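# Lift the ring off its stake into the blue tray

## Task

Remove the ring from the stake and set it down so it rests flat on the bottom of the blue tray.

## Robot and tools

Robot: two 6-joint arms with parallel grippers, left_arm and right_arm, facing each other across a table. Scene frame: origin at the table centre, table surface at z = +0.020 m, +z up. left_arm's base sits on the +y side at (+0.047, +0.464, +0.122) m and right_arm's at (-0.023, -0.455, +0.135) m. The arm names do not match image left or right. Each gripper's fingers point along its own +x axis and close along its own y axis. The reported hand point lies between the fingers, 3 to 4 cm back from the tips. Only the last 1.5 cm of each inner finger face is flat.

execute_actions(actions, cameras): actions is a list of actions. Each action is a table of up to 15 rows, one row per 1/30 s step. A short table repeats its last row until 15 steps have run. Every row is a single list of 14 numbers in [-1, 1] covering both arms: left_arm dx, dy, dz, rx, ry, rz, opening, then the same seven for right_arm. The first six numbers of an arm are an offset, not a pose. They count from that arm's Hand target as it was when the action began, along that Hand target's own axes, so every row is measured from the same start. Sending the same offset again moves the arm further. Scale: 1.0 is 0.6 m for dx, dy, dz and 180 degrees for rotation. rx, ry, rz form one rotation vector. Opening is absolute: +1 is fully open (0.080 m), -1 is fully closed, and empty fingers touch at about -0.78. Closing fully takes at least about 0.6 s. Six zeros for an arm re-commands its current Hand target. Its opening is always a command, so repeat the current value to leave the gripper as it is. cameras: a list of names, ["all"], or []. With an empty actions list you get every image by default.

move(target, speed, blend, opening_speed, grip_force, blocking, cameras): target is either one 14-number row laid out as above or a list of up to 15 rows. Each row is an offset from the Hand targets at the start of the move, in those targets' own axes, with the same scale. Rows in a list are not chained to each other. speed is in m/s, 0.002 to 4.3, default 0.25, and rotation is capped at twice that number in rad/s. Give one value, or one per row. blend (m) rounds the corners between rows; 0 means stop at each row. opening_speed is opening units per second, 0.2 or more. grip_force is the limit per finger pad in N, 8 to 34. It can be one value or one per arm, and it stays set until changed. blocking=false returns after about 0.5 s while the motion continues. A move lasts at most 10 s. It does not avoid obstacles or the other arm. Faster moves stray more and strike harder. Avoid paths that pass near an arm's own base. The extra result line "move:" reports how it ended. done means the arm settled within 8 mm and 2 degrees. Other endings are off_target, moving, held (a check withheld steps or clearance stopped it), blocked (something stopped the gripper far from its goal and the arm now holds still) and fault. limits=paced means the commanded pose was clipped.

wait(seconds 0 to 10) lets time pass while the last commands hold. stop() brakes a running move. zoom_image(camera, region=[x0, y0, x1, y1]) enlarges part of a camera's newest image, at most 504 by 504 pixels. finished_scene(scene) ends the current scene. Its argument is the current scene number, and it cannot be undone. read_manual only returns licence texts.

Cameras: cam_head_left, cam_head_right, cam_left_wrist, cam_right_wrist, each 896x504 pixels.

Results: end_effector_position (m), end_effector_quat_wxyz and velocities are given in the scene frame. These may be a few cm off, more at long reach. Hand target is the last commanded pose after clipping, and it is the base for the next offsets. The gripper often stops short of it. An all-zero action asks for the target again, and you can add the remaining gap as an offset. Commanded orientation is clipped to within 32 degrees of the measured one. grip_measured uses the opening scale and can be off by about 2 mm. On a firmly squeezed part it reads up to about 3 mm narrower than the part. To hold something, command about 0.08 below the reading at first contact. grip_effort_n is motor effort (negative means closing), not pad force. Other lines: Joint positions (the last number of each arm is the opening in m), Joint torques, External joint torques, Tool commands, and motor temperatures (MOTOR HOT appears at 50 °C). A call that runs actions also lists hand positions at sampled steps. The line "within noise" means the arm is still.

Cautions: the ring must not be dropped, released while moving, or allowed to leave the table. Do not slam into the stake, the tray or the table. Keep the two arms and grippers from touching each other; the clearance check does not protect the grippers or wrist cameras. Contact by a wrist-camera cable counts as touching. Heavy contact can cause a TORQUE FAULT, which stops that arm for 10 s. Limits in N m are waist 18.2, shoulder 22.5, elbow 22.4, wrist pitch 5.92, wrist yaw 5.9, wrist roll 5.54. Holding loads or straining toward unreachable poses heats motors, and at 95 °C the arm is stopped. Large one-step jumps can cause an OVER-SPEED FAULT. To end a press against something, command the target back beyond the gripper. Loose objects may occasionally get nudged. Check position and tilt after every move.

Each tool is called as name(argument=value, ...), one argument or row to a line, values as JSON.

## Session

execute_actions(
  actions=[],
)

Scene clock: 0.00 s.
left_arm: end_effector_position=(+0.3483, +0.4556, +0.1649) grip_measured=+1.000 grip_effort_n=n/a end_effector_quat_wxyz=(+0.603, +0.505, +0.266, -0.558) | right_arm: end_effector_position=(-0.2262, -0.0480, +0.2826) grip_measured=+1.000 grip_effort_n=n/a end_effector_quat_wxyz=(+0.526, -0.386, +0.007, +0.758)
Joint positions: left_arm=[1.774 1.645 0.888 -0.642 0.457 1.926 0.08] | right_arm=[0.546 1.687 1.094 -0.075 0.3 -0.283 0.08]
Joint velocities: within noise
Joint torques (N m): no reading
External joint torques (N m): no reading
Motor temperatures (°C): left_arm=[28 29 28 28 28 31] | right_arm=[26 28 28 32 31 34]
Heat: left arm: hottest wrist roll 31 °C (+0.0 °C/min); right arm: hottest wrist roll 34 °C (+0.0 °C/min).
Hand target: left_arm +0.3493, +0.4556, +0.1664; +0.603, +0.507, +0.265, -0.556 | right_arm -0.2267, -0.0471, +0.2868; +0.528, -0.381, +0.005, +0.759
Tool commands: left_gripper/opening=+1.0 right_gripper/opening=+1.0

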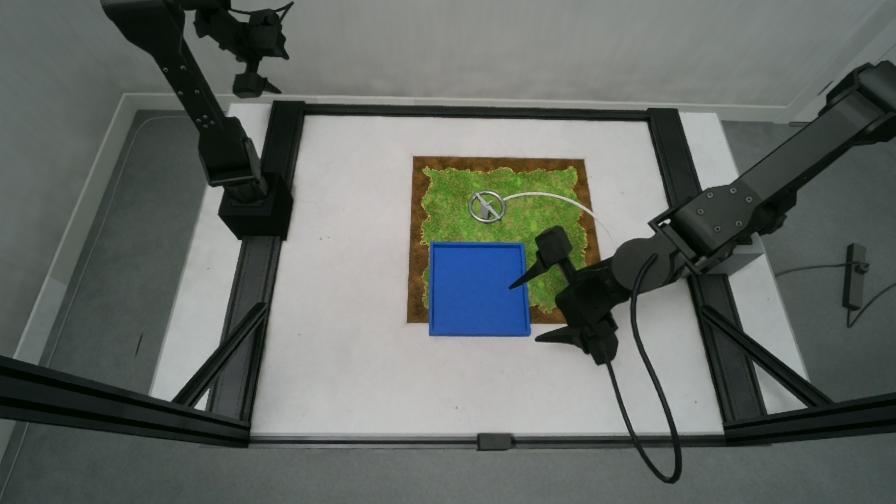

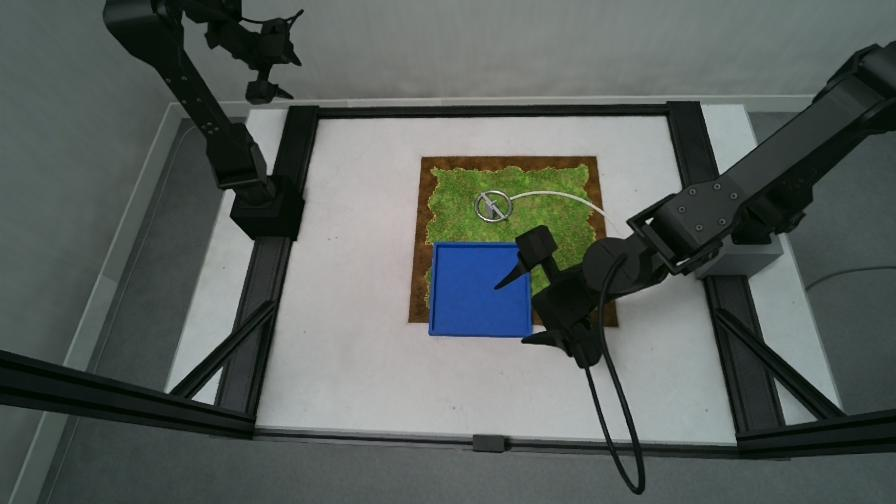

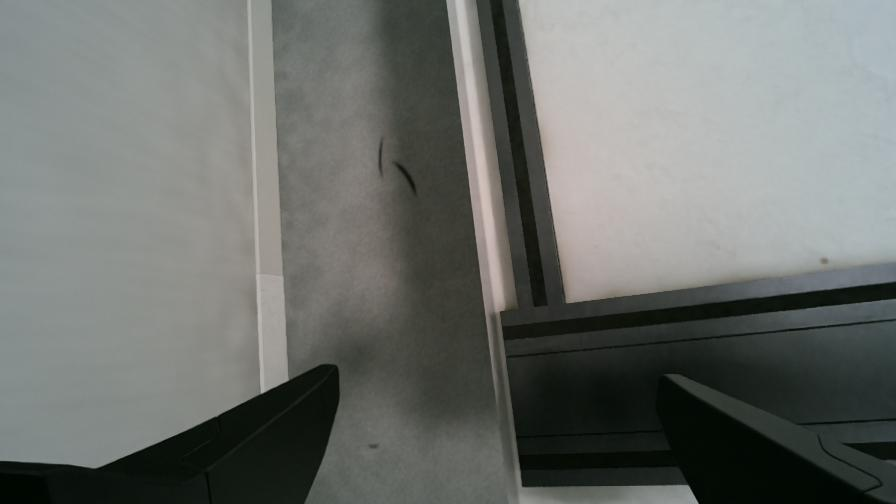

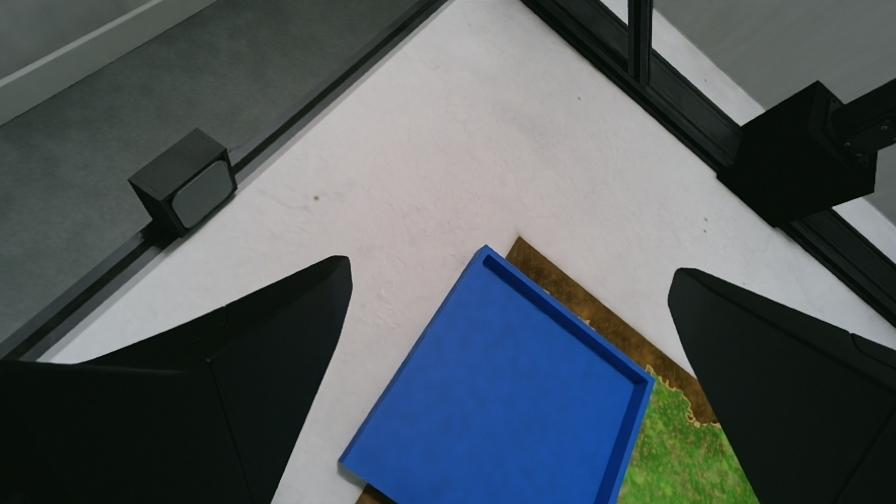

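move(
  target=[0,0,0,0,0,0,1,0.0608,-0.41,-0.288,0.2046,0.3036,0.0489,1],
  speed=0.22,
  cameras=["cam_head_left","cam_right_wrist"],
)

Scene clock: 52.57 s.
left_arm: end_effector_position=(+0.3483, +0.4556, +0.1649) grip_measured=+1.000 grip_effort_n=4.0 end_effector_quat_wxyz=(+0.603, +0.505, +0.266, -0.558) | right_arm: end_effector_position=(+0.0658, +0.0171, +0.2434) grip_measured=+1.000 grip_effort_n=-2.1 end_effector_quat_wxyz=(+0.523, -0.486, +0.474, +0.514)
Joint positions: left_arm=[1.774 1.645 0.888 -0.642 0.457 1.926 0.08] | right_arm=[-0.198 2.401 2.337 -1.427 0.007 -0.186 0.08]
Joint torques (N m): left_arm=[-0.07 -6.87 6.15 0.64 0.34 -0.03] | right_arm=[0.09 -11.21 7.27 0.25 -0.19 0.15]
External joint torques (N m): left_arm=[-0.07 -1.27 1.07 0.11 0.03 -0.02] | right_arm=[0.12 -0.3 1.79 -0.18 -0.19 0.15]
Motor temperatures (°C): left_arm=[28 35 32 29 28 31] | right_arm=[26 38 32 37 31 34]
Heat: left arm: hottest shoulder 35 °C (+6.8 °C/min); right arm: hottest shoulder 38 °C (+11.4 °C/min).
Hand target: left_arm +0.3493, +0.4556, +0.1664; +0.603, +0.507, +0.265, -0.556 | right_arm +0.0648, +0.0200, +0.2399; +0.500, -0.500, +0.500, +0.500
Off the commanded pose: left_arm 0.002 m, 0 deg | right_arm 0.004 m, 5 deg.
joint sent to its limit (right arm) — joint 3 (elbow), upper limit, where the elbow is as straight as it goes. The joint targets are off in orientation, not in position.
move: off_target (right_arm)
Images, in order (width x height): cam_head_left 896x504, cam_right_wrist 896x504.

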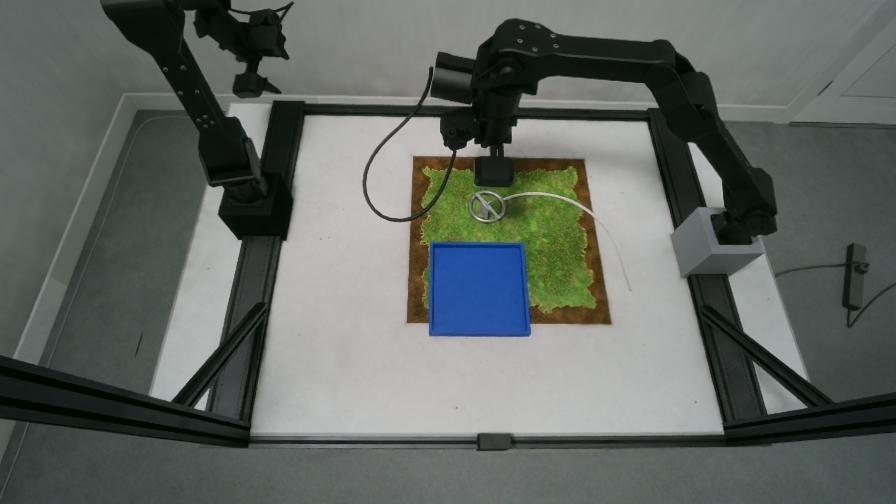

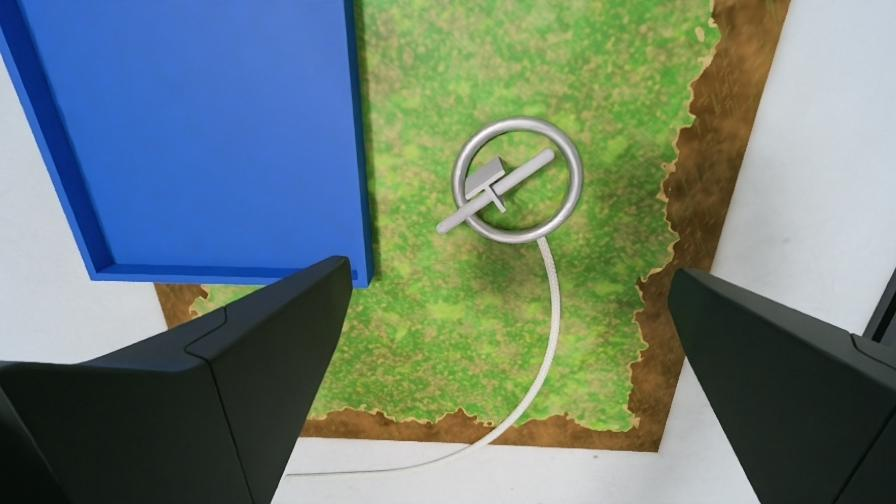

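zoom_image(
  camera="cam_right_wrist",
  region=[420, 90, 620, 260],
)

zoom_image(
  camera="cam_head_left",
  region=[420, 150, 640, 340],
)

Scaled by 2.520.

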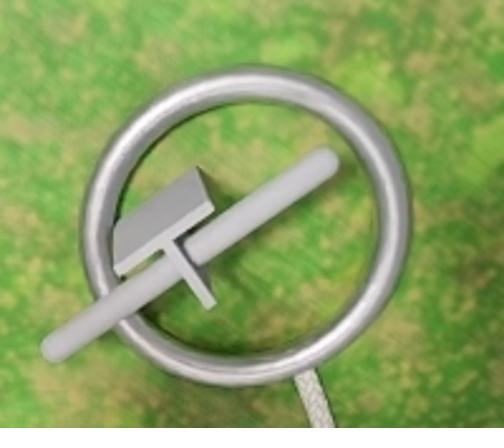

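Scaled by 2.291.

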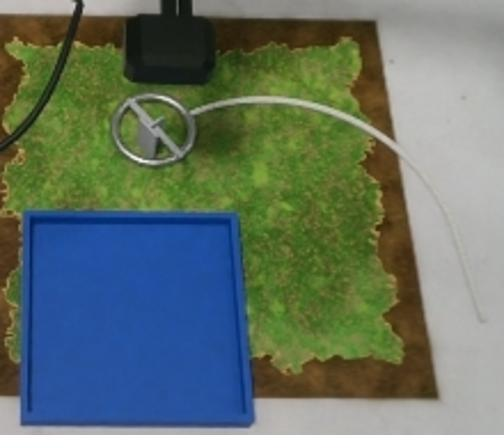

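move(
  target=[0,0,0,0,0,0,1,0.1665,-0.1283,-0.1042,0.2099,-0.0277,0.0803,-0.33],
  speed=0.2,
  cameras=["cam_right_wrist"],
)

Scene clock: 158.17 s.
left_arm: end_effector_position=(+0.3483, +0.4556, +0.1649) grip_measured=+1.000 grip_effort_n=4.9 end_effector_quat_wxyz=(+0.603, +0.505, +0.266, -0.558) | right_arm: end_effector_position=(+0.1421, -0.0447, +0.1302) grip_measured=-0.328 grip_effort_n=-15.1 end_effector_quat_wxyz=(+0.585, -0.231, +0.676, +0.384)
Joint positions: left_arm=[1.774 1.645 0.888 -0.642 0.457 1.926 0.08] | right_arm=[-0.481 2.314 1.712 -0.939 -0.25 0.201 0.02]
Joint torques (N m): left_arm=[-0.11 -6.89 6.14 0.65 0.34 -0.03] | right_arm=[0.06 -15.55 5.03 0.38 -0.35 0.15]
External joint torques (N m): left_arm=[-0.11 -1.31 1.09 0.13 0.03 -0.02] | right_arm=[0.06 -5.41 -0.18 0 -0.21 0.16]
Motor temperatures (°C): left_arm=[27 37 33 29 28 31] | right_arm=[25 44 37 32 30 34]
Heat: left arm: hottest shoulder 37 °C (+1.0 °C/min); right arm: hottest shoulder 44 °C (+4.1 °C/min).
Hand target: left_arm +0.3493, +0.4556, +0.1664; +0.603, +0.507, +0.265, -0.556 | right_arm +0.1417, -0.0426, +0.1401; +0.590, -0.224, +0.671, +0.390
Off the commanded pose: left_arm 0.002 m, 0 deg | right_arm 0.010 m, 1 deg.
move: off_target (right_arm)
Images, in order (width x height): cam_right_wrist 896x504.

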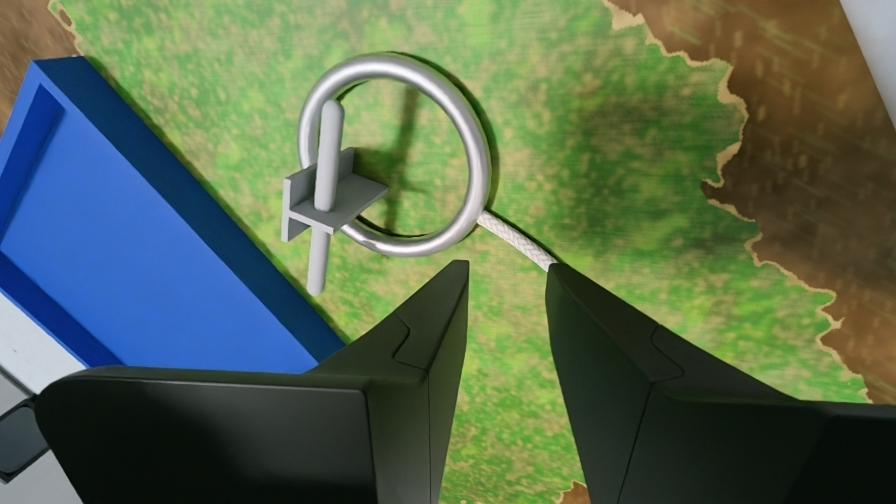

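move(
  target=[0,0,0,0,0,0,1,0.0788,0.0105,0.006,0,0,0,-0.33],
  speed=0.12,
  cameras=["cam_right_wrist"],
)

Scene clock: 240.43 s.
left_arm: end_effector_position=(+0.3483, +0.4556, +0.1649) grip_measured=+1.000 grip_effort_n=4.4 end_effector_quat_wxyz=(+0.603, +0.505, +0.266, -0.558) | right_arm: end_effector_position=(+0.1310, -0.0278, +0.1009) grip_measured=-0.328 grip_effort_n=-15.1 end_effector_quat_wxyz=(+0.593, -0.225, +0.666, +0.393)
Joint positions: left_arm=[1.774 1.645 0.888 -0.642 0.457 1.926 0.08] | right_arm=[-0.442 2.372 1.687 -0.813 -0.25 0.241 0.02]
Joint torques (N m): left_arm=[-0.07 -6.89 6.14 0.65 0.35 -0.04] | right_arm=[-0.02 -10.99 5.39 0.43 -0.27 0.14]
External joint torques (N m): left_arm=[-0.1 -1.27 1.09 0.13 0.03 -0.02] | right_arm=[-0.02 -0.49 0.17 -0.04 -0.13 0.16]
Motor temperatures (°C): left_arm=[27 38 33 29 28 31] | right_arm=[25 71 32 32 31 34]
Heat: left arm: hottest shoulder 38 °C (+1.0 °C/min); right arm: hottest shoulder 71 °C (+14.1 °C/min). Fold the right arm in close to its base, or ease its load, before you think long.
Hand target: left_arm +0.3493, +0.4556, +0.1664; +0.603, +0.507, +0.265, -0.556 | right_arm +0.1294, -0.0284, +0.0961; +0.590, -0.224, +0.671, +0.390
Off the commanded pose: left_arm 0.002 m, 0 deg | right_arm 0.005 m, 1 deg.
MOTOR HOT: joint 2 (shoulder) of the right arm reports 71 °C; the controller stops that arm at 95 °C. To cool a motor, set the load down, stop pushing, or move to a pose that needs little force.
move: done
Images, in order (width x height): cam_right_wrist 896x504.

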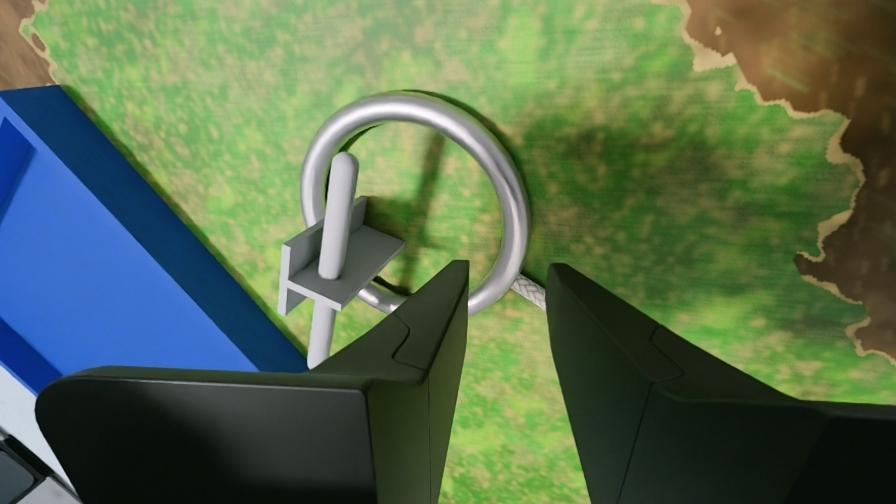

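move(
  target=[
    [0,0,0,0,0,0,1,-0.1,0,0,0,0,0,-0.33],
    [0,0,0,0,0,0,1,-0.264,-0.058,-0.266,0,0,0,-0.33],
  ],
  speed=0.25,
  blend=[0.03,0],
)

Scene clock: 253.73 s.
left_arm: end_effector_position=(+0.3483, +0.4556, +0.1649) grip_measured=+1.000 grip_effort_n=4.9 end_effector_quat_wxyz=(+0.603, +0.505, +0.266, -0.558) | right_arm: end_effector_position=(+0.0909, -0.1993, +0.2370) grip_measured=-0.328 grip_effort_n=-15.1 end_effector_quat_wxyz=(+0.589, -0.228, +0.673, +0.385)
Joint positions: left_arm=[1.774 1.645 0.888 -0.642 0.457 1.926 0.08] | right_arm=[-0.567 1.596 1.147 -1.103 -0.253 0.117 0.02]
Joint torques (N m): left_arm=[-0.11 -6.88 6.14 0.65 0.34 -0.04] | right_arm=[-0.24 -8.7 5.34 0.17 -0.38 -0.12]
External joint torques (N m): left_arm=[-0.13 -1.34 1.15 0.15 0.03 -0.03] | right_arm=[-0.24 -3.13 -0.06 -0.2 -0.23 -0.11]
Motor temperatures (°C): left_arm=[27 38 33 29 28 30] | right_arm=[25 67 33 32 31 34]
Heat: left arm: hottest shoulder 38 °C (+1.0 °C/min); right arm: hottest shoulder 67 °C (+5.0 °C/min). Fold the right arm in close to its base, or ease its load, before you think long.
Hand target: left_arm +0.3493, +0.4556, +0.1664; +0.603, +0.507, +0.265, -0.556 | right_arm +0.0900, -0.2002, +0.2401; +0.590, -0.224, +0.671, +0.390
Off the commanded pose: left_arm 0.002 m, 0 deg | right_arm 0.003 m, 1 deg.
MOTOR HOT: still on. Joint 2 (shoulder) of the right arm reports 67 °C.
move: done

move(
  target=[0,0,0,0,0,0,1,-0.0987,0.0185,-0.1315,0,0,0,-0.33],
  speed=0.25,
)

Scene clock: 264.67 s.
left_arm: end_effector_position=(+0.3483, +0.4556, +0.1649) grip_measured=+1.000 grip_effort_n=4.4 end_effector_quat_wxyz=(+0.603, +0.505, +0.266, -0.558) | right_arm: end_effector_position=(+0.0461, -0.2664, +0.2964) grip_measured=-0.328 grip_effort_n=-15.1 end_effector_quat_wxyz=(+0.587, -0.229, +0.674, +0.385)
Joint positions: left_arm=[1.774 1.645 0.888 -0.642 0.457 1.926 0.08] | right_arm=[-0.553 1.271 1.105 -1.386 -0.253 0.129 0.02]
Joint torques (N m): left_arm=[-0.11 -6.9 6.14 0.65 0.34 -0.05] | right_arm=[0.23 -5.06 6.74 0.18 -0.34 0.14]
External joint torques (N m): left_arm=[-0.1 -1.26 1.07 0.13 0.02 -0.03] | right_arm=[0.25 -1.79 1.3 -0.18 -0.2 0.15]
Motor temperatures (°C): left_arm=[27 38 33 29 28 30] | right_arm=[25 63 33 32 31 34]
Heat: left arm: hottest shoulder 38 °C (+1.0 °C/min); right arm: hottest shoulder 63 °C (-2.0 °C/min). Fold the right arm in close to its base, or ease its load, before you think long.
Hand target: left_arm +0.3493, +0.4556, +0.1664; +0.603, +0.507, +0.265, -0.556 | right_arm +0.0450, -0.2651, +0.3002; +0.590, -0.224, +0.671, +0.390
Off the commanded pose: left_arm 0.002 m, 0 deg | right_arm 0.004 m, 1 deg.
MOTOR HOT: still on. Joint 2 (shoulder) of the right arm reports 63 °C.
move: done

wait(
  seconds=2,
)

Scene clock: 337.33 s.
left_arm: end_effector_position=(+0.3483, +0.4556, +0.1649) grip_measured=+1.000 grip_effort_n=4.0 end_effector_quat_wxyz=(+0.603, +0.505, +0.266, -0.558) | right_arm: end_effector_position=(+0.0461, -0.2665, +0.2964) grip_measured=-0.328 grip_effort_n=-14.7 end_effector_quat_wxyz=(+0.587, -0.229, +0.674, +0.385)
Joint positions: left_arm=[1.774 1.645 0.888 -0.642 0.457 1.926 0.08] | right_arm=[-0.553 1.271 1.105 -1.387 -0.253 0.129 0.02]
Joint torques (N m): left_arm=[-0.1 -6.89 6.14 0.65 0.34 -0.04] | right_arm=[0.22 -5.19 6.75 0.18 -0.34 0.14]
External joint torques (N m): left_arm=[-0.11 -1.22 1.02 0.11 0.03 -0.02] | right_arm=[0.23 -1.85 1.25 -0.17 -0.2 0.15]
Motor temperatures (°C): left_arm=[27 39 34 29 28 30] | right_arm=[25 44 34 32 31 34]
Heat: left arm: hottest shoulder 39 °C (+1.0 °C/min); right arm: hottest shoulder 44 °C (-13.1 °C/min).
Hand target: left_arm +0.3493, +0.4556, +0.1664; +0.603, +0.507, +0.265, -0.556 | right_arm +0.0450, -0.2652, +0.3002; +0.590, -0.224, +0.671, +0.390
Tool commands: left_gripper/opening=+1.0 right_gripper/opening=-0.33
Off the commanded pose: left_arm 0.002 m, 0 deg | right_arm 0.004 m, 1 deg.
MOTOR HOT: cleared for the motors of the right arm.
wait: 2.00 s; at rest from the start

move(
  target=[
    [0,0,0,0,0,0,1,0.2797,0.0313,0.3948,0,0,0,-0.33],
    [0,0,0,0,0,0,1,0.37,0.0313,0.3948,0,0,0,-0.33],
  ],
  speed=[0.28,0.12],
  blend=[0.02,0],
  cameras=["cam_right_wrist"],
)

Scene clock: 345.93 s.
left_arm: end_effector_position=(+0.3483, +0.4556, +0.1649) grip_measured=+1.000 grip_effort_n=4.4 end_effector_quat_wxyz=(+0.603, +0.505, +0.266, -0.558) | right_arm: end_effector_position=(+0.1330, -0.0307, +0.0962) grip_measured=-0.328 grip_effort_n=-14.7 end_effector_quat_wxyz=(+0.593, -0.223, +0.666, +0.394)
Joint positions: left_arm=[1.774 1.645 0.888 -0.642 0.457 1.926 0.08] | right_arm=[-0.45 2.373 1.667 -0.792 -0.253 0.234 0.02]
Joint torques (N m): left_arm=[-0.09 -6.88 6.15 0.65 0.34 -0.04] | right_arm=[0.19 -10.83 5.25 0.45 -0.17 0.14]
External joint torques (N m): left_arm=[-0.09 -1.3 1.12 0.14 0.02 -0.03] | right_arm=[0.19 -0.46 0.19 0.02 -0.02 0.15]
Heat: left arm: hottest shoulder 39 °C (+1.0 °C/min); right arm: hottest shoulder 43 °C (-11.0 °C/min).
Hand target: left_arm +0.3493, +0.4556, +0.1664; +0.603, +0.507, +0.265, -0.556 | right_arm +0.1313, -0.0321, +0.0905; +0.590, -0.224, +0.671, +0.390
Off the commanded pose: left_arm 0.002 m, 0 deg | right_arm 0.006 m, 1 deg.
move: done
Images, in order (width x height): cam_right_wrist 896x504.

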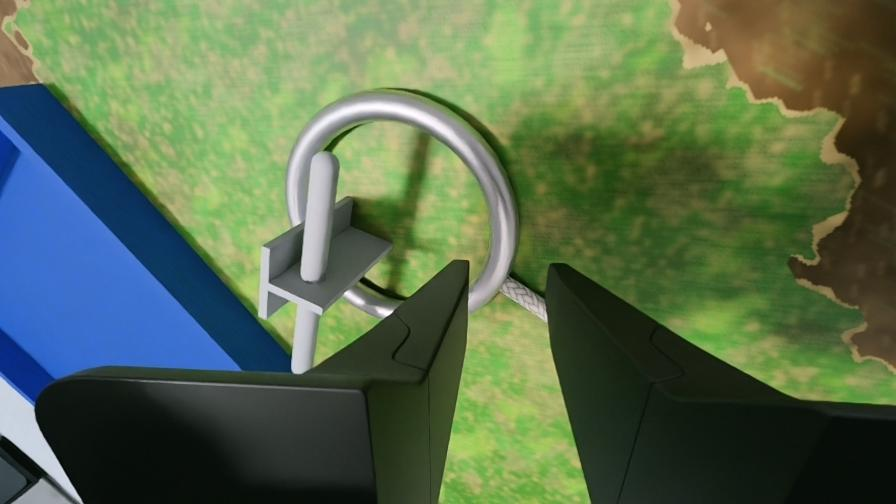

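move(
  target=[0,0,0,0,0,0,1,0.051,-0.0015,0,0,0,0,-0.33],
  speed=0.08,
  cameras=["cam_right_wrist"],
)

Scene clock: 353.60 s.
left_arm: end_effector_position=(+0.3483, +0.4556, +0.1649) grip_measured=+1.000 grip_effort_n=4.0 end_effector_quat_wxyz=(+0.603, +0.505, +0.266, -0.558) | right_arm: end_effector_position=(+0.1280, -0.0254, +0.0676) grip_measured=-0.328 grip_effort_n=-15.1 end_effector_quat_wxyz=(+0.593, -0.222, +0.665, +0.395)
Joint positions: left_arm=[1.774 1.645 0.888 -0.642 0.457 1.926 0.08] | right_arm=[-0.435 2.435 1.653 -0.709 -0.253 0.25 0.02]
Joint torques (N m): left_arm=[-0.08 -6.86 6.15 0.65 0.34 -0.04] | right_arm=[0.19 -10.64 5.02 0.44 -0.14 0.15]
External joint torques (N m): left_arm=[-0.08 -1.25 1.08 0.12 0.02 -0.02] | right_arm=[0.19 -0.26 0.17 0 0 0.16]
Heat: left arm: hottest shoulder 39 °C (+1.0 °C/min); right arm: hottest shoulder 44 °C (-7.0 °C/min).
Hand target: left_arm +0.3493, +0.4556, +0.1664; +0.603, +0.507, +0.265, -0.556 | right_arm +0.1257, -0.0276, +0.0608; +0.590, -0.224, +0.671, +0.390
Off the commanded pose: left_arm 0.002 m, 0 deg | right_arm 0.008 m, 1 deg.
move: done
Images, in order (width x height): cam_right_wrist 896x504.

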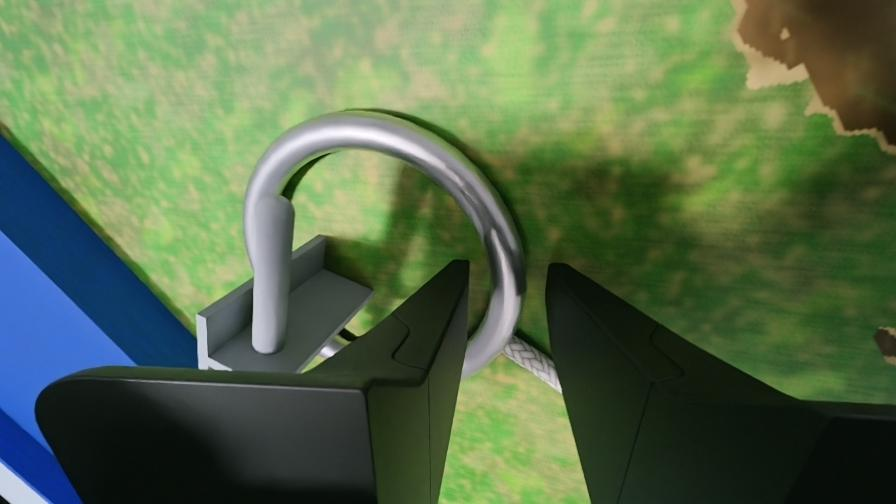

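move(
  target=[
    [0,0,0,0,0,0,1,0.0067,0,0,0,0,0,-0.33],
    [0,0,0,0,0,0,1,0.0067,0,0,0,0,0,-0.72],
  ],
  speed=0.08,
  opening_speed=0.4,
  cameras=["cam_right_wrist"],
)

Scene clock: 360.97 s.
left_arm: end_effector_position=(+0.3483, +0.4556, +0.1649) grip_measured=+1.000 grip_effort_n=4.0 end_effector_quat_wxyz=(+0.603, +0.505, +0.266, -0.558) | right_arm: end_effector_position=(+0.1270, -0.0237, +0.0659) grip_measured=-0.615 grip_effort_n=-83.5 end_effector_quat_wxyz=(+0.594, -0.221, +0.664, +0.396)
Joint positions: left_arm=[1.774 1.645 0.888 -0.642 0.457 1.926 0.08] | right_arm=[-0.432 2.439 1.653 -0.7 -0.253 0.253 0.007]
Joint torques (N m): left_arm=[-0.09 -6.85 6.17 0.65 0.34 -0.04] | right_arm=[0.05 -10.08 4.91 0.49 -0.13 0.13]
External joint torques (N m): left_arm=[-0.12 -1.23 1.09 0.12 0.03 -0.03] | right_arm=[0.04 0.3 0.07 0.04 0.02 0.14]
Heat: left arm: hottest shoulder 39 °C (+1.0 °C/min); right arm: hottest shoulder 45 °C (-5.0 °C/min).
Hand target: left_arm +0.3493, +0.4556, +0.1664; +0.603, +0.507, +0.265, -0.556 | right_arm +0.1250, -0.0270, +0.0569; +0.590, -0.224, +0.671, +0.390
Off the commanded pose: left_arm 0.002 m, 0 deg | right_arm 0.010 m, 1 deg.
move: off_target (right_arm); target 2's new opening was sent with right_arm's hand 0.011 m and 1 deg from that target
Images, in order (width x height): cam_right_wrist 896x504.

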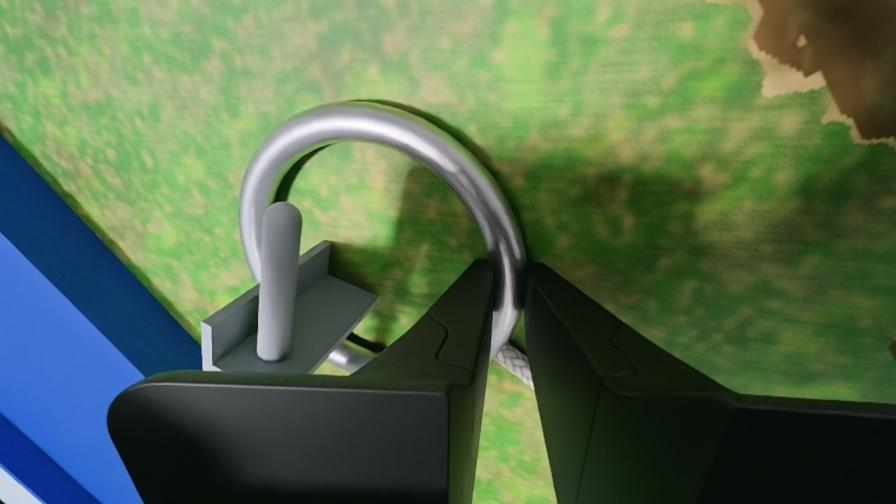

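move(
  target=[
    [0,0,0,0,0,0,1,-0.0419,0.0112,0,0,0,0,-0.72],
    [0,0,0,0,0,0,1,-0.0377,0.0268,0.0128,0,0,0,-0.72],
  ],
  speed=0.08,
  blend=[0.004,0],
  cameras=["cam_right_wrist"],
)

Scene clock: 377.07 s.
left_arm: end_effector_position=(+0.3483, +0.4556, +0.1649) grip_measured=+1.000 grip_effort_n=4.0 end_effector_quat_wxyz=(+0.603, +0.505, +0.266, -0.558) | right_arm: end_effector_position=(+0.1207, -0.0182, +0.0815) grip_measured=-0.615 grip_effort_n=-83.5 end_effector_quat_wxyz=(+0.587, -0.227, +0.672, +0.390)
Joint positions: left_arm=[1.774 1.645 0.888 -0.642 0.457 1.926 0.08] | right_arm=[-0.414 2.436 1.722 -0.794 -0.253 0.27 0.007]
Joint torques (N m): left_arm=[-0.1 -6.89 6.15 0.64 0.34 -0.04] | right_arm=[0 -12.33 6.72 0.26 -0.1 0.14]
External joint torques (N m): left_arm=[-0.09 -1.27 1.05 0.1 0.02 -0.03] | right_arm=[0.08 -1.78 1.74 -0.15 0.04 0.15]
Heat: left arm: hottest shoulder 39 °C (+1.0 °C/min); right arm: hottest shoulder 48 °C (+2.0 °C/min).
Hand target: left_arm +0.3493, +0.4556, +0.1664; +0.603, +0.507, +0.265, -0.556 | right_arm +0.1220, -0.0150, +0.0830; +0.590, -0.224, +0.671, +0.390
Off the commanded pose: left_arm 0.002 m, 0 deg | right_arm 0.004 m, 0 deg.
move: done
Images, in order (width x height): cam_right_wrist 896x504.

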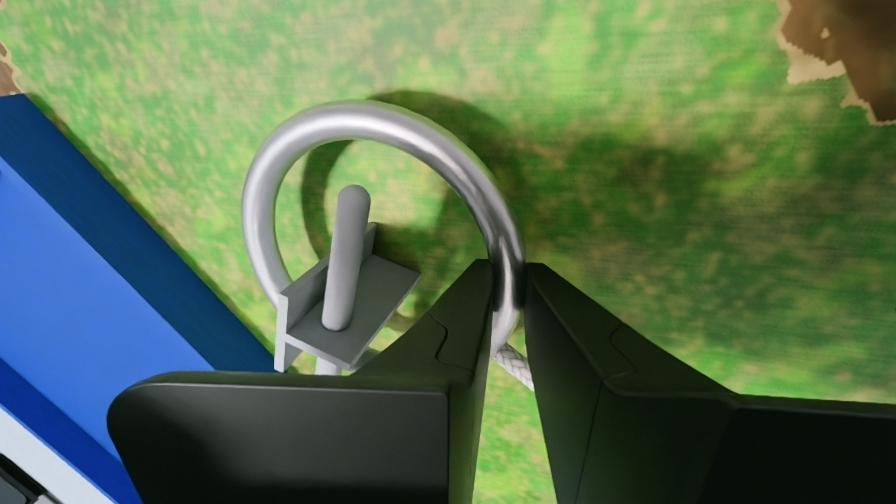

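move(
  target=[
    [0,0,0,0,0,0,1,0.0003,0.0012,0.0097,0,0,0,-0.72],
    [0,0,0,0,0,0,1,-0.025,0.0152,-0.0138,-0.0276,-0.1029,-0.0317,-0.72],
    [0,0,0,0,0,0,1,-0.0384,0.0275,-0.042,-0.0524,-0.1955,-0.0601,-0.72],
  ],
  speed=[0.05,0.1,0.1],
  blend=[0,0.004,0],
  cameras=["cam_right_wrist","cam_head_left"],
)

Scene clock: 392.77 s.
left_arm: end_effector_position=(+0.3483, +0.4556, +0.1649) grip_measured=+1.000 grip_effort_n=4.4 end_effector_quat_wxyz=(+0.603, +0.505, +0.266, -0.558) | right_arm: end_effector_position=(+0.0980, -0.0329, +0.0971) grip_measured=-0.615 grip_effort_n=-83.5 end_effector_quat_wxyz=(+0.772, -0.212, +0.416, +0.431)
Joint positions: left_arm=[1.774 1.645 0.888 -0.642 0.457 1.926 0.08] | right_arm=[-0.235 2.099 1.014 0.093 0.17 0.308 0.007]
Joint torques (N m): left_arm=[-0.1 -6.88 6.14 0.64 0.34 -0.03] | right_arm=[0.18 -13.62 4.84 1.4 0.33 -0.08]
External joint torques (N m): left_arm=[-0.08 -1.24 1.05 0.11 0.02 -0.02] | right_arm=[0.18 -5.33 0.24 0.26 0.23 -0.08]
Motor temperatures (°C): left_arm=[27 39 34 29 28 30] | right_arm=[25 50 34 32 30 34]
Heat: left arm: hottest shoulder 39 °C (+0.0 °C/min); right arm: hottest shoulder 50 °C (+6.0 °C/min). Fold the right arm in close to its base, or ease its load, before you think long.
Hand target: left_arm +0.3493, +0.4556, +0.1664; +0.603, +0.507, +0.265, -0.556 | right_arm +0.0987, -0.0287, +0.1095; +0.778, -0.204, +0.404, +0.436
Off the commanded pose: left_arm 0.002 m, 0 deg | right_arm 0.013 m, 2 deg.
MOTOR HOT: joint 2 (shoulder) of the right arm reports 50 °C; the controller stops that arm at 95 °C. To cool a motor, set the load down, stop pushing, or move to a pose that needs little force.
move: off_target (right_arm)
Images, in order (width x height): cam_head_left 896x504, cam_right_wrist 896x504.

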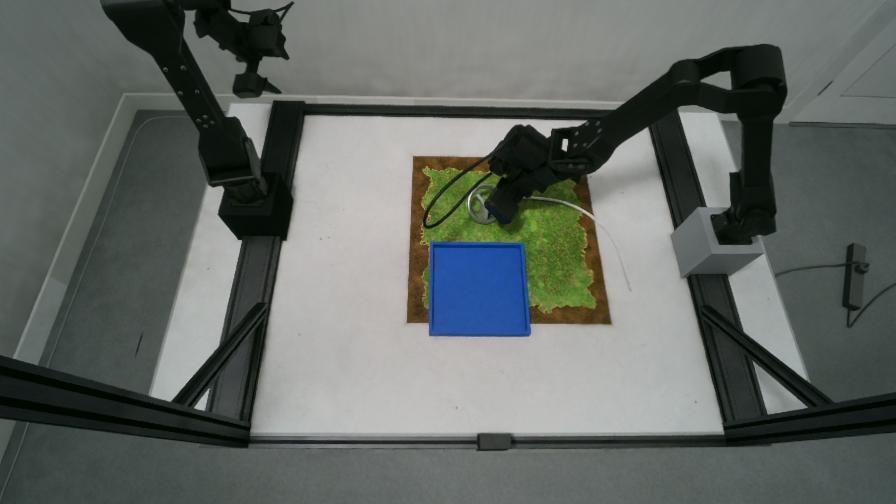

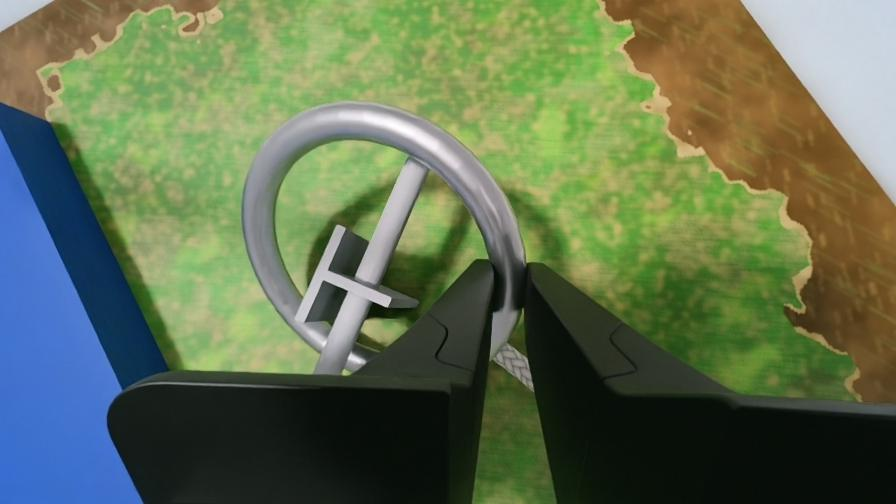

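move(
  target=[
    [0,0,0,0,0,0,1,-0.0215,0.008,-0.0073,0,0,0,-0.72],
    [0,0,0,0,0,0,1,-0.043,0.0212,-0.0317,0,0,0,-0.72],
  ],
  speed=0.08,
  blend=[0.004,0],
  cameras=["cam_right_wrist"],
)

Scene clock: 407.27 s.
left_arm: end_effector_position=(+0.3483, +0.4556, +0.1649) grip_measured=+1.000 grip_effort_n=4.0 end_effector_quat_wxyz=(+0.603, +0.505, +0.266, -0.558) | right_arm: end_effector_position=(+0.0710, -0.0515, +0.1085) grip_measured=-0.615 grip_effort_n=-83.5 end_effector_quat_wxyz=(+0.772, -0.216, +0.413, +0.433)
Joint positions: left_arm=[1.774 1.645 0.888 -0.642 0.457 1.926 0.08] | right_arm=[-0.168 2.002 0.915 0.086 0.208 0.355 0.007]
Joint torques (N m): left_arm=[-0.1 -6.87 6.13 0.64 0.34 -0.04] | right_arm=[0.08 -12.63 4.8 1.37 0.36 0.18]
External joint torques (N m): left_arm=[-0.13 -1.23 1.02 0.11 0.02 -0.02] | right_arm=[0.04 -5.01 0.25 0.25 0.24 0.18]
Heat: left arm: hottest shoulder 39 °C (+0.0 °C/min); right arm: hottest shoulder 50 °C (+7.1 °C/min). Fold the right arm in close to its base, or ease its load, before you think long.
Hand target: left_arm +0.3493, +0.4556, +0.1664; +0.603, +0.507, +0.265, -0.556 | right_arm +0.0718, -0.0479, +0.1194; +0.778, -0.204, +0.404, +0.436
Off the commanded pose: left_arm 0.002 m, 0 deg | right_arm 0.012 m, 2 deg.
MOTOR HOT: still on. Joint 2 (shoulder) of the right arm reports 50 °C.
move: off_target (right_arm)
Images, in order (width x height): cam_right_wrist 896x504.

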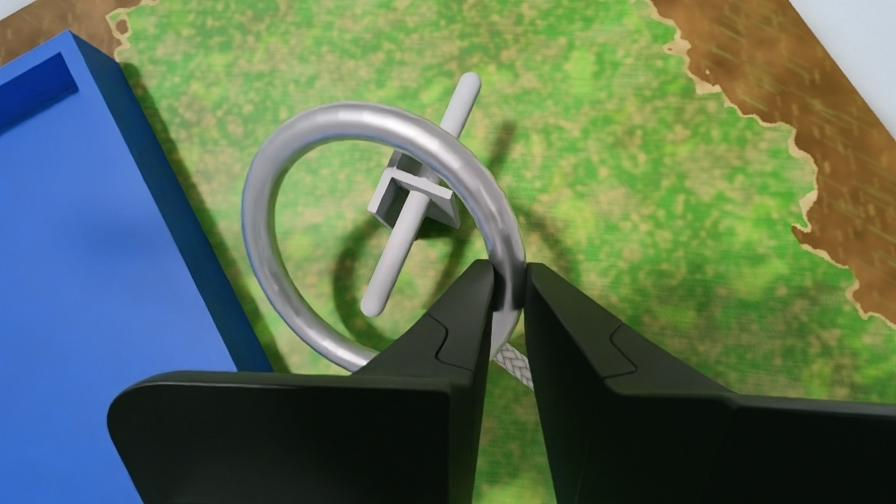

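move(
  target=[
    [0,0,0,0,0,0,1,-0.1197,0.0087,0.0762,0,0,0,-0.72],
    [0,0,0,0,0,0,1,-0.1437,0.0892,0.0387,0.0262,0.0978,0.03,-0.72],
    [0,0,0,0,0,0,1,-0.075,0.2253,-0.0282,0.0524,0.1955,0.0601,-0.72],
  ],
  speed=[0.12,0.18,0.18],
  blend=[0.015,0.02,0],
  cameras=["cam_right_wrist","cam_head_left"],
)

Scene clock: 428.97 s.
left_arm: end_effector_position=(+0.3483, +0.4556, +0.1649) grip_measured=+1.000 grip_effort_n=4.4 end_effector_quat_wxyz=(+0.603, +0.505, +0.266, -0.558) | right_arm: end_effector_position=(-0.0612, -0.0136, +0.1502) grip_measured=-0.615 grip_effort_n=-83.5 end_effector_quat_wxyz=(+0.592, -0.228, +0.668, +0.388)
Joint positions: left_arm=[1.774 1.645 0.888 -0.642 0.457 1.926 0.08] | right_arm=[0.007 2.187 1.576 -0.797 -0.192 0.7 0.007]
Joint torques (N m): left_arm=[-0.1 -6.86 6.17 0.64 0.34 -0.04] | right_arm=[-0.11 -10.32 7.41 0.47 -0.37 0.13]
External joint torques (N m): left_arm=[-0.1 -1.28 1.13 0.13 0.02 -0.03] | right_arm=[-0.01 -0.75 2.07 -0.09 -0.29 0.14]
Heat: left arm: hottest shoulder 39 °C (+0.0 °C/min); right arm: hottest shoulder 53 °C (+7.0 °C/min). Fold the right arm in close to its base, or ease its load, before you think long.
Hand target: left_arm +0.3493, +0.4556, +0.1664; +0.603, +0.507, +0.265, -0.556 | right_arm -0.0629, -0.0098, +0.1506; +0.590, -0.224, +0.671, +0.390
Off the commanded pose: left_arm 0.002 m, 0 deg | right_arm 0.004 m, 1 deg.
MOTOR HOT: still on. Joint 2 (shoulder) of the right arm reports 53 °C.
move: done
Images, in order (width x height): cam_head_left 896x504, cam_right_wrist 896x504.

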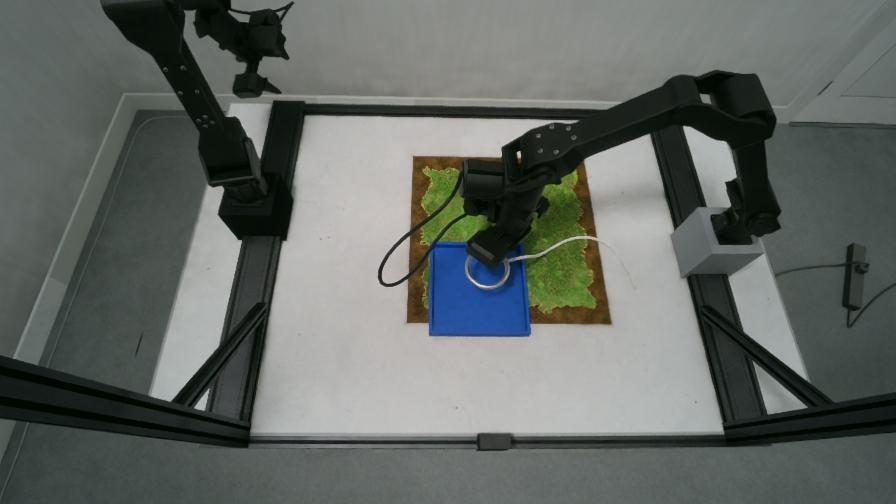

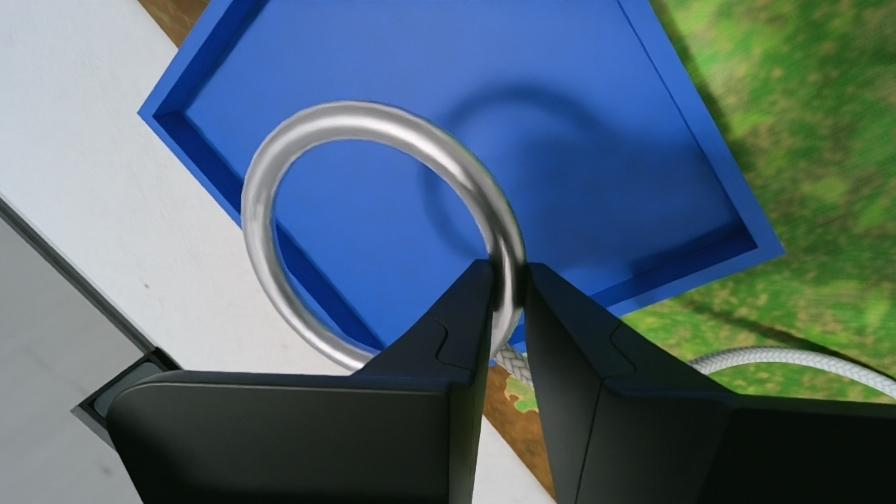

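move(
  target=[0,0,0,0,0,0,1,0.1217,-0.0326,0,0,0,0,-0.72],
  speed=0.12,
  cameras=["cam_right_wrist"],
)

Scene clock: 437.17 s.
left_arm: end_effector_position=(+0.3483, +0.4556, +0.1649) grip_measured=+1.000 grip_effort_n=4.0 end_effector_quat_wxyz=(+0.603, +0.505, +0.266, -0.558) | right_arm: end_effector_position=(-0.0613, -0.0094, +0.0775) grip_measured=-0.615 grip_effort_n=-83.5 end_effector_quat_wxyz=(+0.593, -0.225, +0.667, +0.391)
Joint positions: left_arm=[1.774 1.645 0.888 -0.642 0.457 1.926 0.08] | right_arm=[0.007 2.325 1.491 -0.564 -0.192 0.7 0.007]
Joint torques (N m): left_arm=[-0.09 -6.87 6.15 0.64 0.34 -0.04] | right_arm=[-0.04 -10.87 5.3 0.65 -0.36 0.12]
External joint torques (N m): left_arm=[-0.1 -1.31 1.11 0.12 0.02 -0.03] | right_arm=[-0.04 -0.91 0.37 0.04 -0.27 0.14]
Heat: left arm: hottest shoulder 39 °C (+0.0 °C/min); right arm: hottest shoulder 53 °C (+5.1 °C/min). Fold the right arm in close to its base, or ease its load, before you think long.
Hand target: left_arm +0.3493, +0.4556, +0.1664; +0.603, +0.507, +0.265, -0.556 | right_arm -0.0629, -0.0097, +0.0750; +0.590, -0.224, +0.671, +0.390
Off the commanded pose: left_arm 0.002 m, 0 deg | right_arm 0.003 m, 1 deg.
MOTOR HOT: still on. Joint 2 (shoulder) of the right arm reports 53 °C.
move: done
Images, in order (width x height): cam_right_wrist 896x504.

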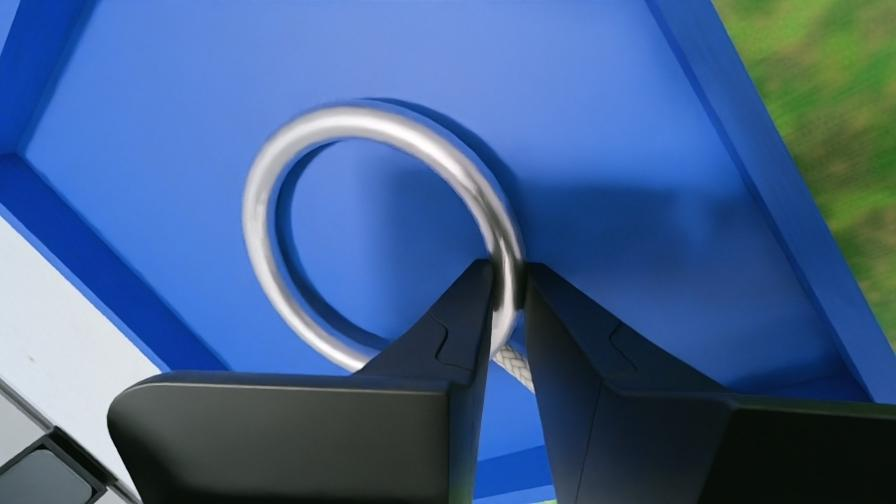

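move(
  target=[0,0,0,0,0,0,1,0.0185,-0.005,0,0,0,0,-0.72],
  speed=0.05,
  cameras=["cam_right_wrist"],
)

Scene clock: 443.47 s.
left_arm: end_effector_position=(+0.3483, +0.4556, +0.1649) grip_measured=+1.000 grip_effort_n=4.4 end_effector_quat_wxyz=(+0.603, +0.505, +0.266, -0.558) | right_arm: end_effector_position=(-0.0618, -0.0062, +0.0721) grip_measured=-0.615 grip_effort_n=-83.5 end_effector_quat_wxyz=(+0.594, -0.221, +0.665, +0.396)
Joint positions: left_arm=[1.774 1.645 0.888 -0.642 0.457 1.926 0.08] | right_arm=[0.007 2.34 1.488 -0.533 -0.195 0.7 0.007]
Joint torques (N m): left_arm=[-0.09 -6.88 6.17 0.64 0.34 -0.04] | right_arm=[0.02 -9.55 4.75 0.8 -0.28 0.12]
External joint torques (N m): left_arm=[-0.09 -1.25 1.13 0.13 0.02 -0.02] | right_arm=[0.01 0.5 -0.19 0.16 -0.19 0.14]
Heat: left arm: hottest shoulder 39 °C (+0.0 °C/min); right arm: hottest shoulder 54 °C (+6.1 °C/min). Fold the right arm in close to its base, or ease its load, before you think long.
Hand target: left_arm +0.3493, +0.4556, +0.1664; +0.603, +0.507, +0.265, -0.556 | right_arm -0.0630, -0.0098, +0.0634; +0.590, -0.224, +0.671, +0.390
Off the commanded pose: left_arm 0.002 m, 0 deg | right_arm 0.009 m, 1 deg.
MOTOR HOT: still on. Joint 2 (shoulder) of the right arm reports 54 °C.
move: off_target (right_arm)
Images, in order (width x height): cam_right_wrist 896x504.

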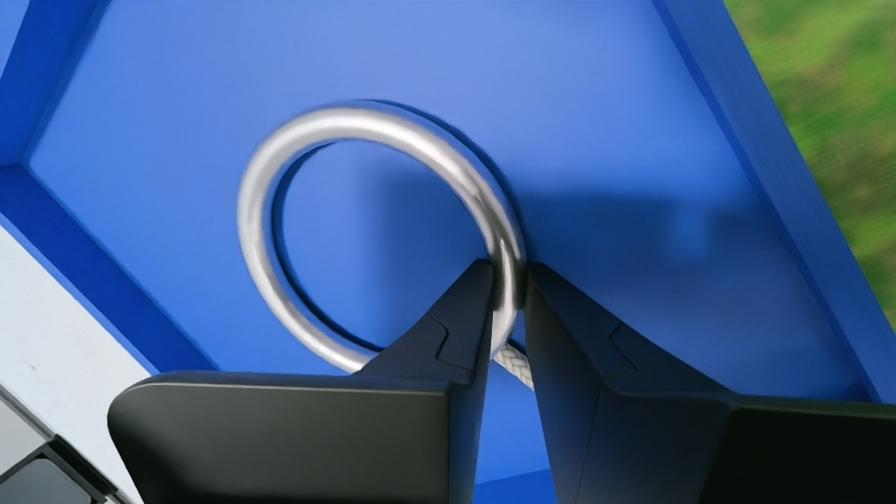

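move(
  target=[
    [0,0,0,0,0,0,1,0,0,0,0,0,0,-0.35],
    [0,0,0,0,0,0,1,-0.05,0,0,0,0,0,-0.35],
    [0,0,0,0,0,0,1,-0.2,0,0,0,0,0,-0.35],
  ],
  speed=[0.05,0.08,0.2],
  blend=[0,0.01,0],
  opening_speed=0.35,
  cameras=["cam_right_wrist","cam_head_left"],
)

Scene clock: 454.33 s.
left_arm: end_effector_position=(+0.3483, +0.4556, +0.1649) grip_measured=+1.000 grip_effort_n=4.9 end_effector_quat_wxyz=(+0.603, +0.505, +0.266, -0.558) | right_arm: end_effector_position=(-0.0382, -0.0323, +0.1707) grip_measured=-0.352 grip_effort_n=11.4 end_effector_quat_wxyz=(+0.589, -0.231, +0.674, +0.380)
Joint positions: left_arm=[1.774 1.645 0.888 -0.642 0.457 1.926 0.08] | right_arm=[-0.05 2.108 1.538 -0.868 -0.204 0.648 0.019]
Joint torques (N m): left_arm=[-0.08 -6.87 6.16 0.64 0.35 -0.04] | right_arm=[-0.17 -13.04 6.73 0.38 -0.31 -0.13]
External joint torques (N m): left_arm=[-0.08 -1.25 1.08 0.11 0.03 -0.02] | right_arm=[-0.16 -3.93 1.4 -0.12 -0.22 -0.12]
Heat: left arm: hottest shoulder 39 °C (+0.0 °C/min); right arm: hottest shoulder 53 °C (+3.0 °C/min). Fold the right arm in close to its base, or ease its load, before you think long.
Hand target: left_arm +0.3493, +0.4556, +0.1664; +0.603, +0.507, +0.265, -0.556 | right_arm -0.0386, -0.0289, +0.1793; +0.590, -0.224, +0.671, +0.390
Off the commanded pose: left_arm 0.002 m, 0 deg | right_arm 0.009 m, 1 deg.
MOTOR HOT: still on. Joint 2 (shoulder) of the right arm reports 53 °C.
move: off_target (right_arm)
Images, in order (width x height): cam_head_left 896x504, cam_right_wrist 896x504.

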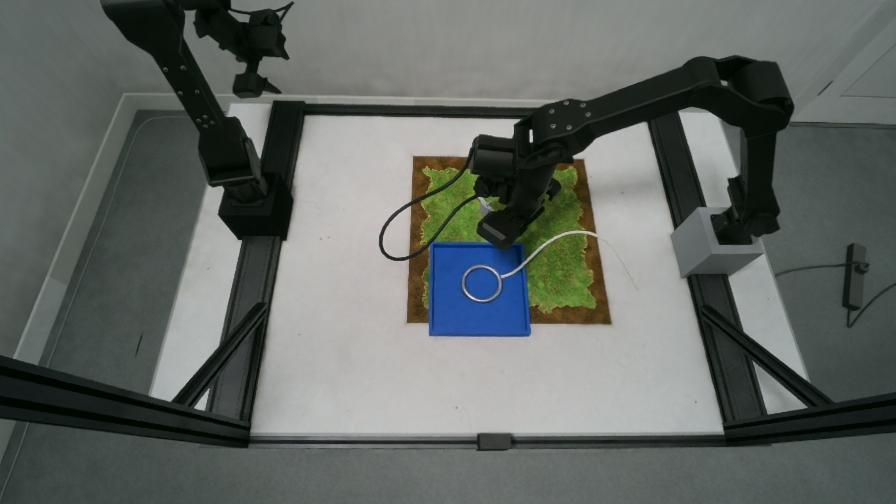

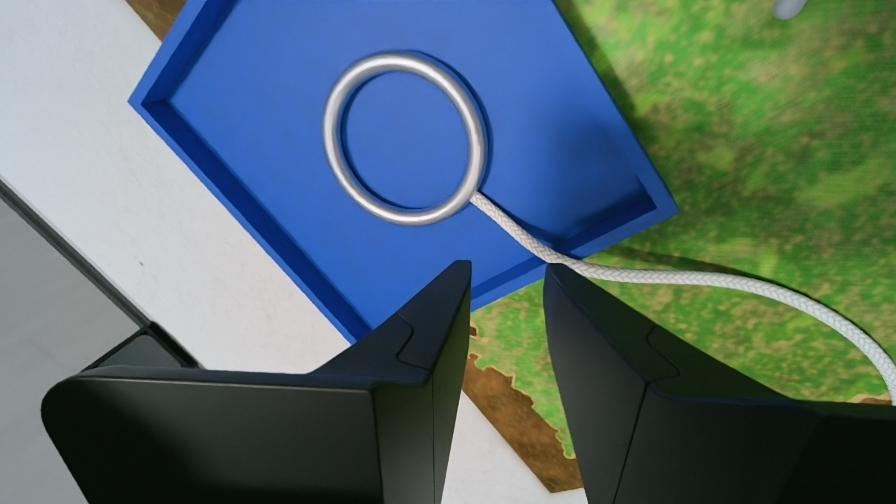

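finished_scene(
  scene=2,
)

The scene is finished: the task was done.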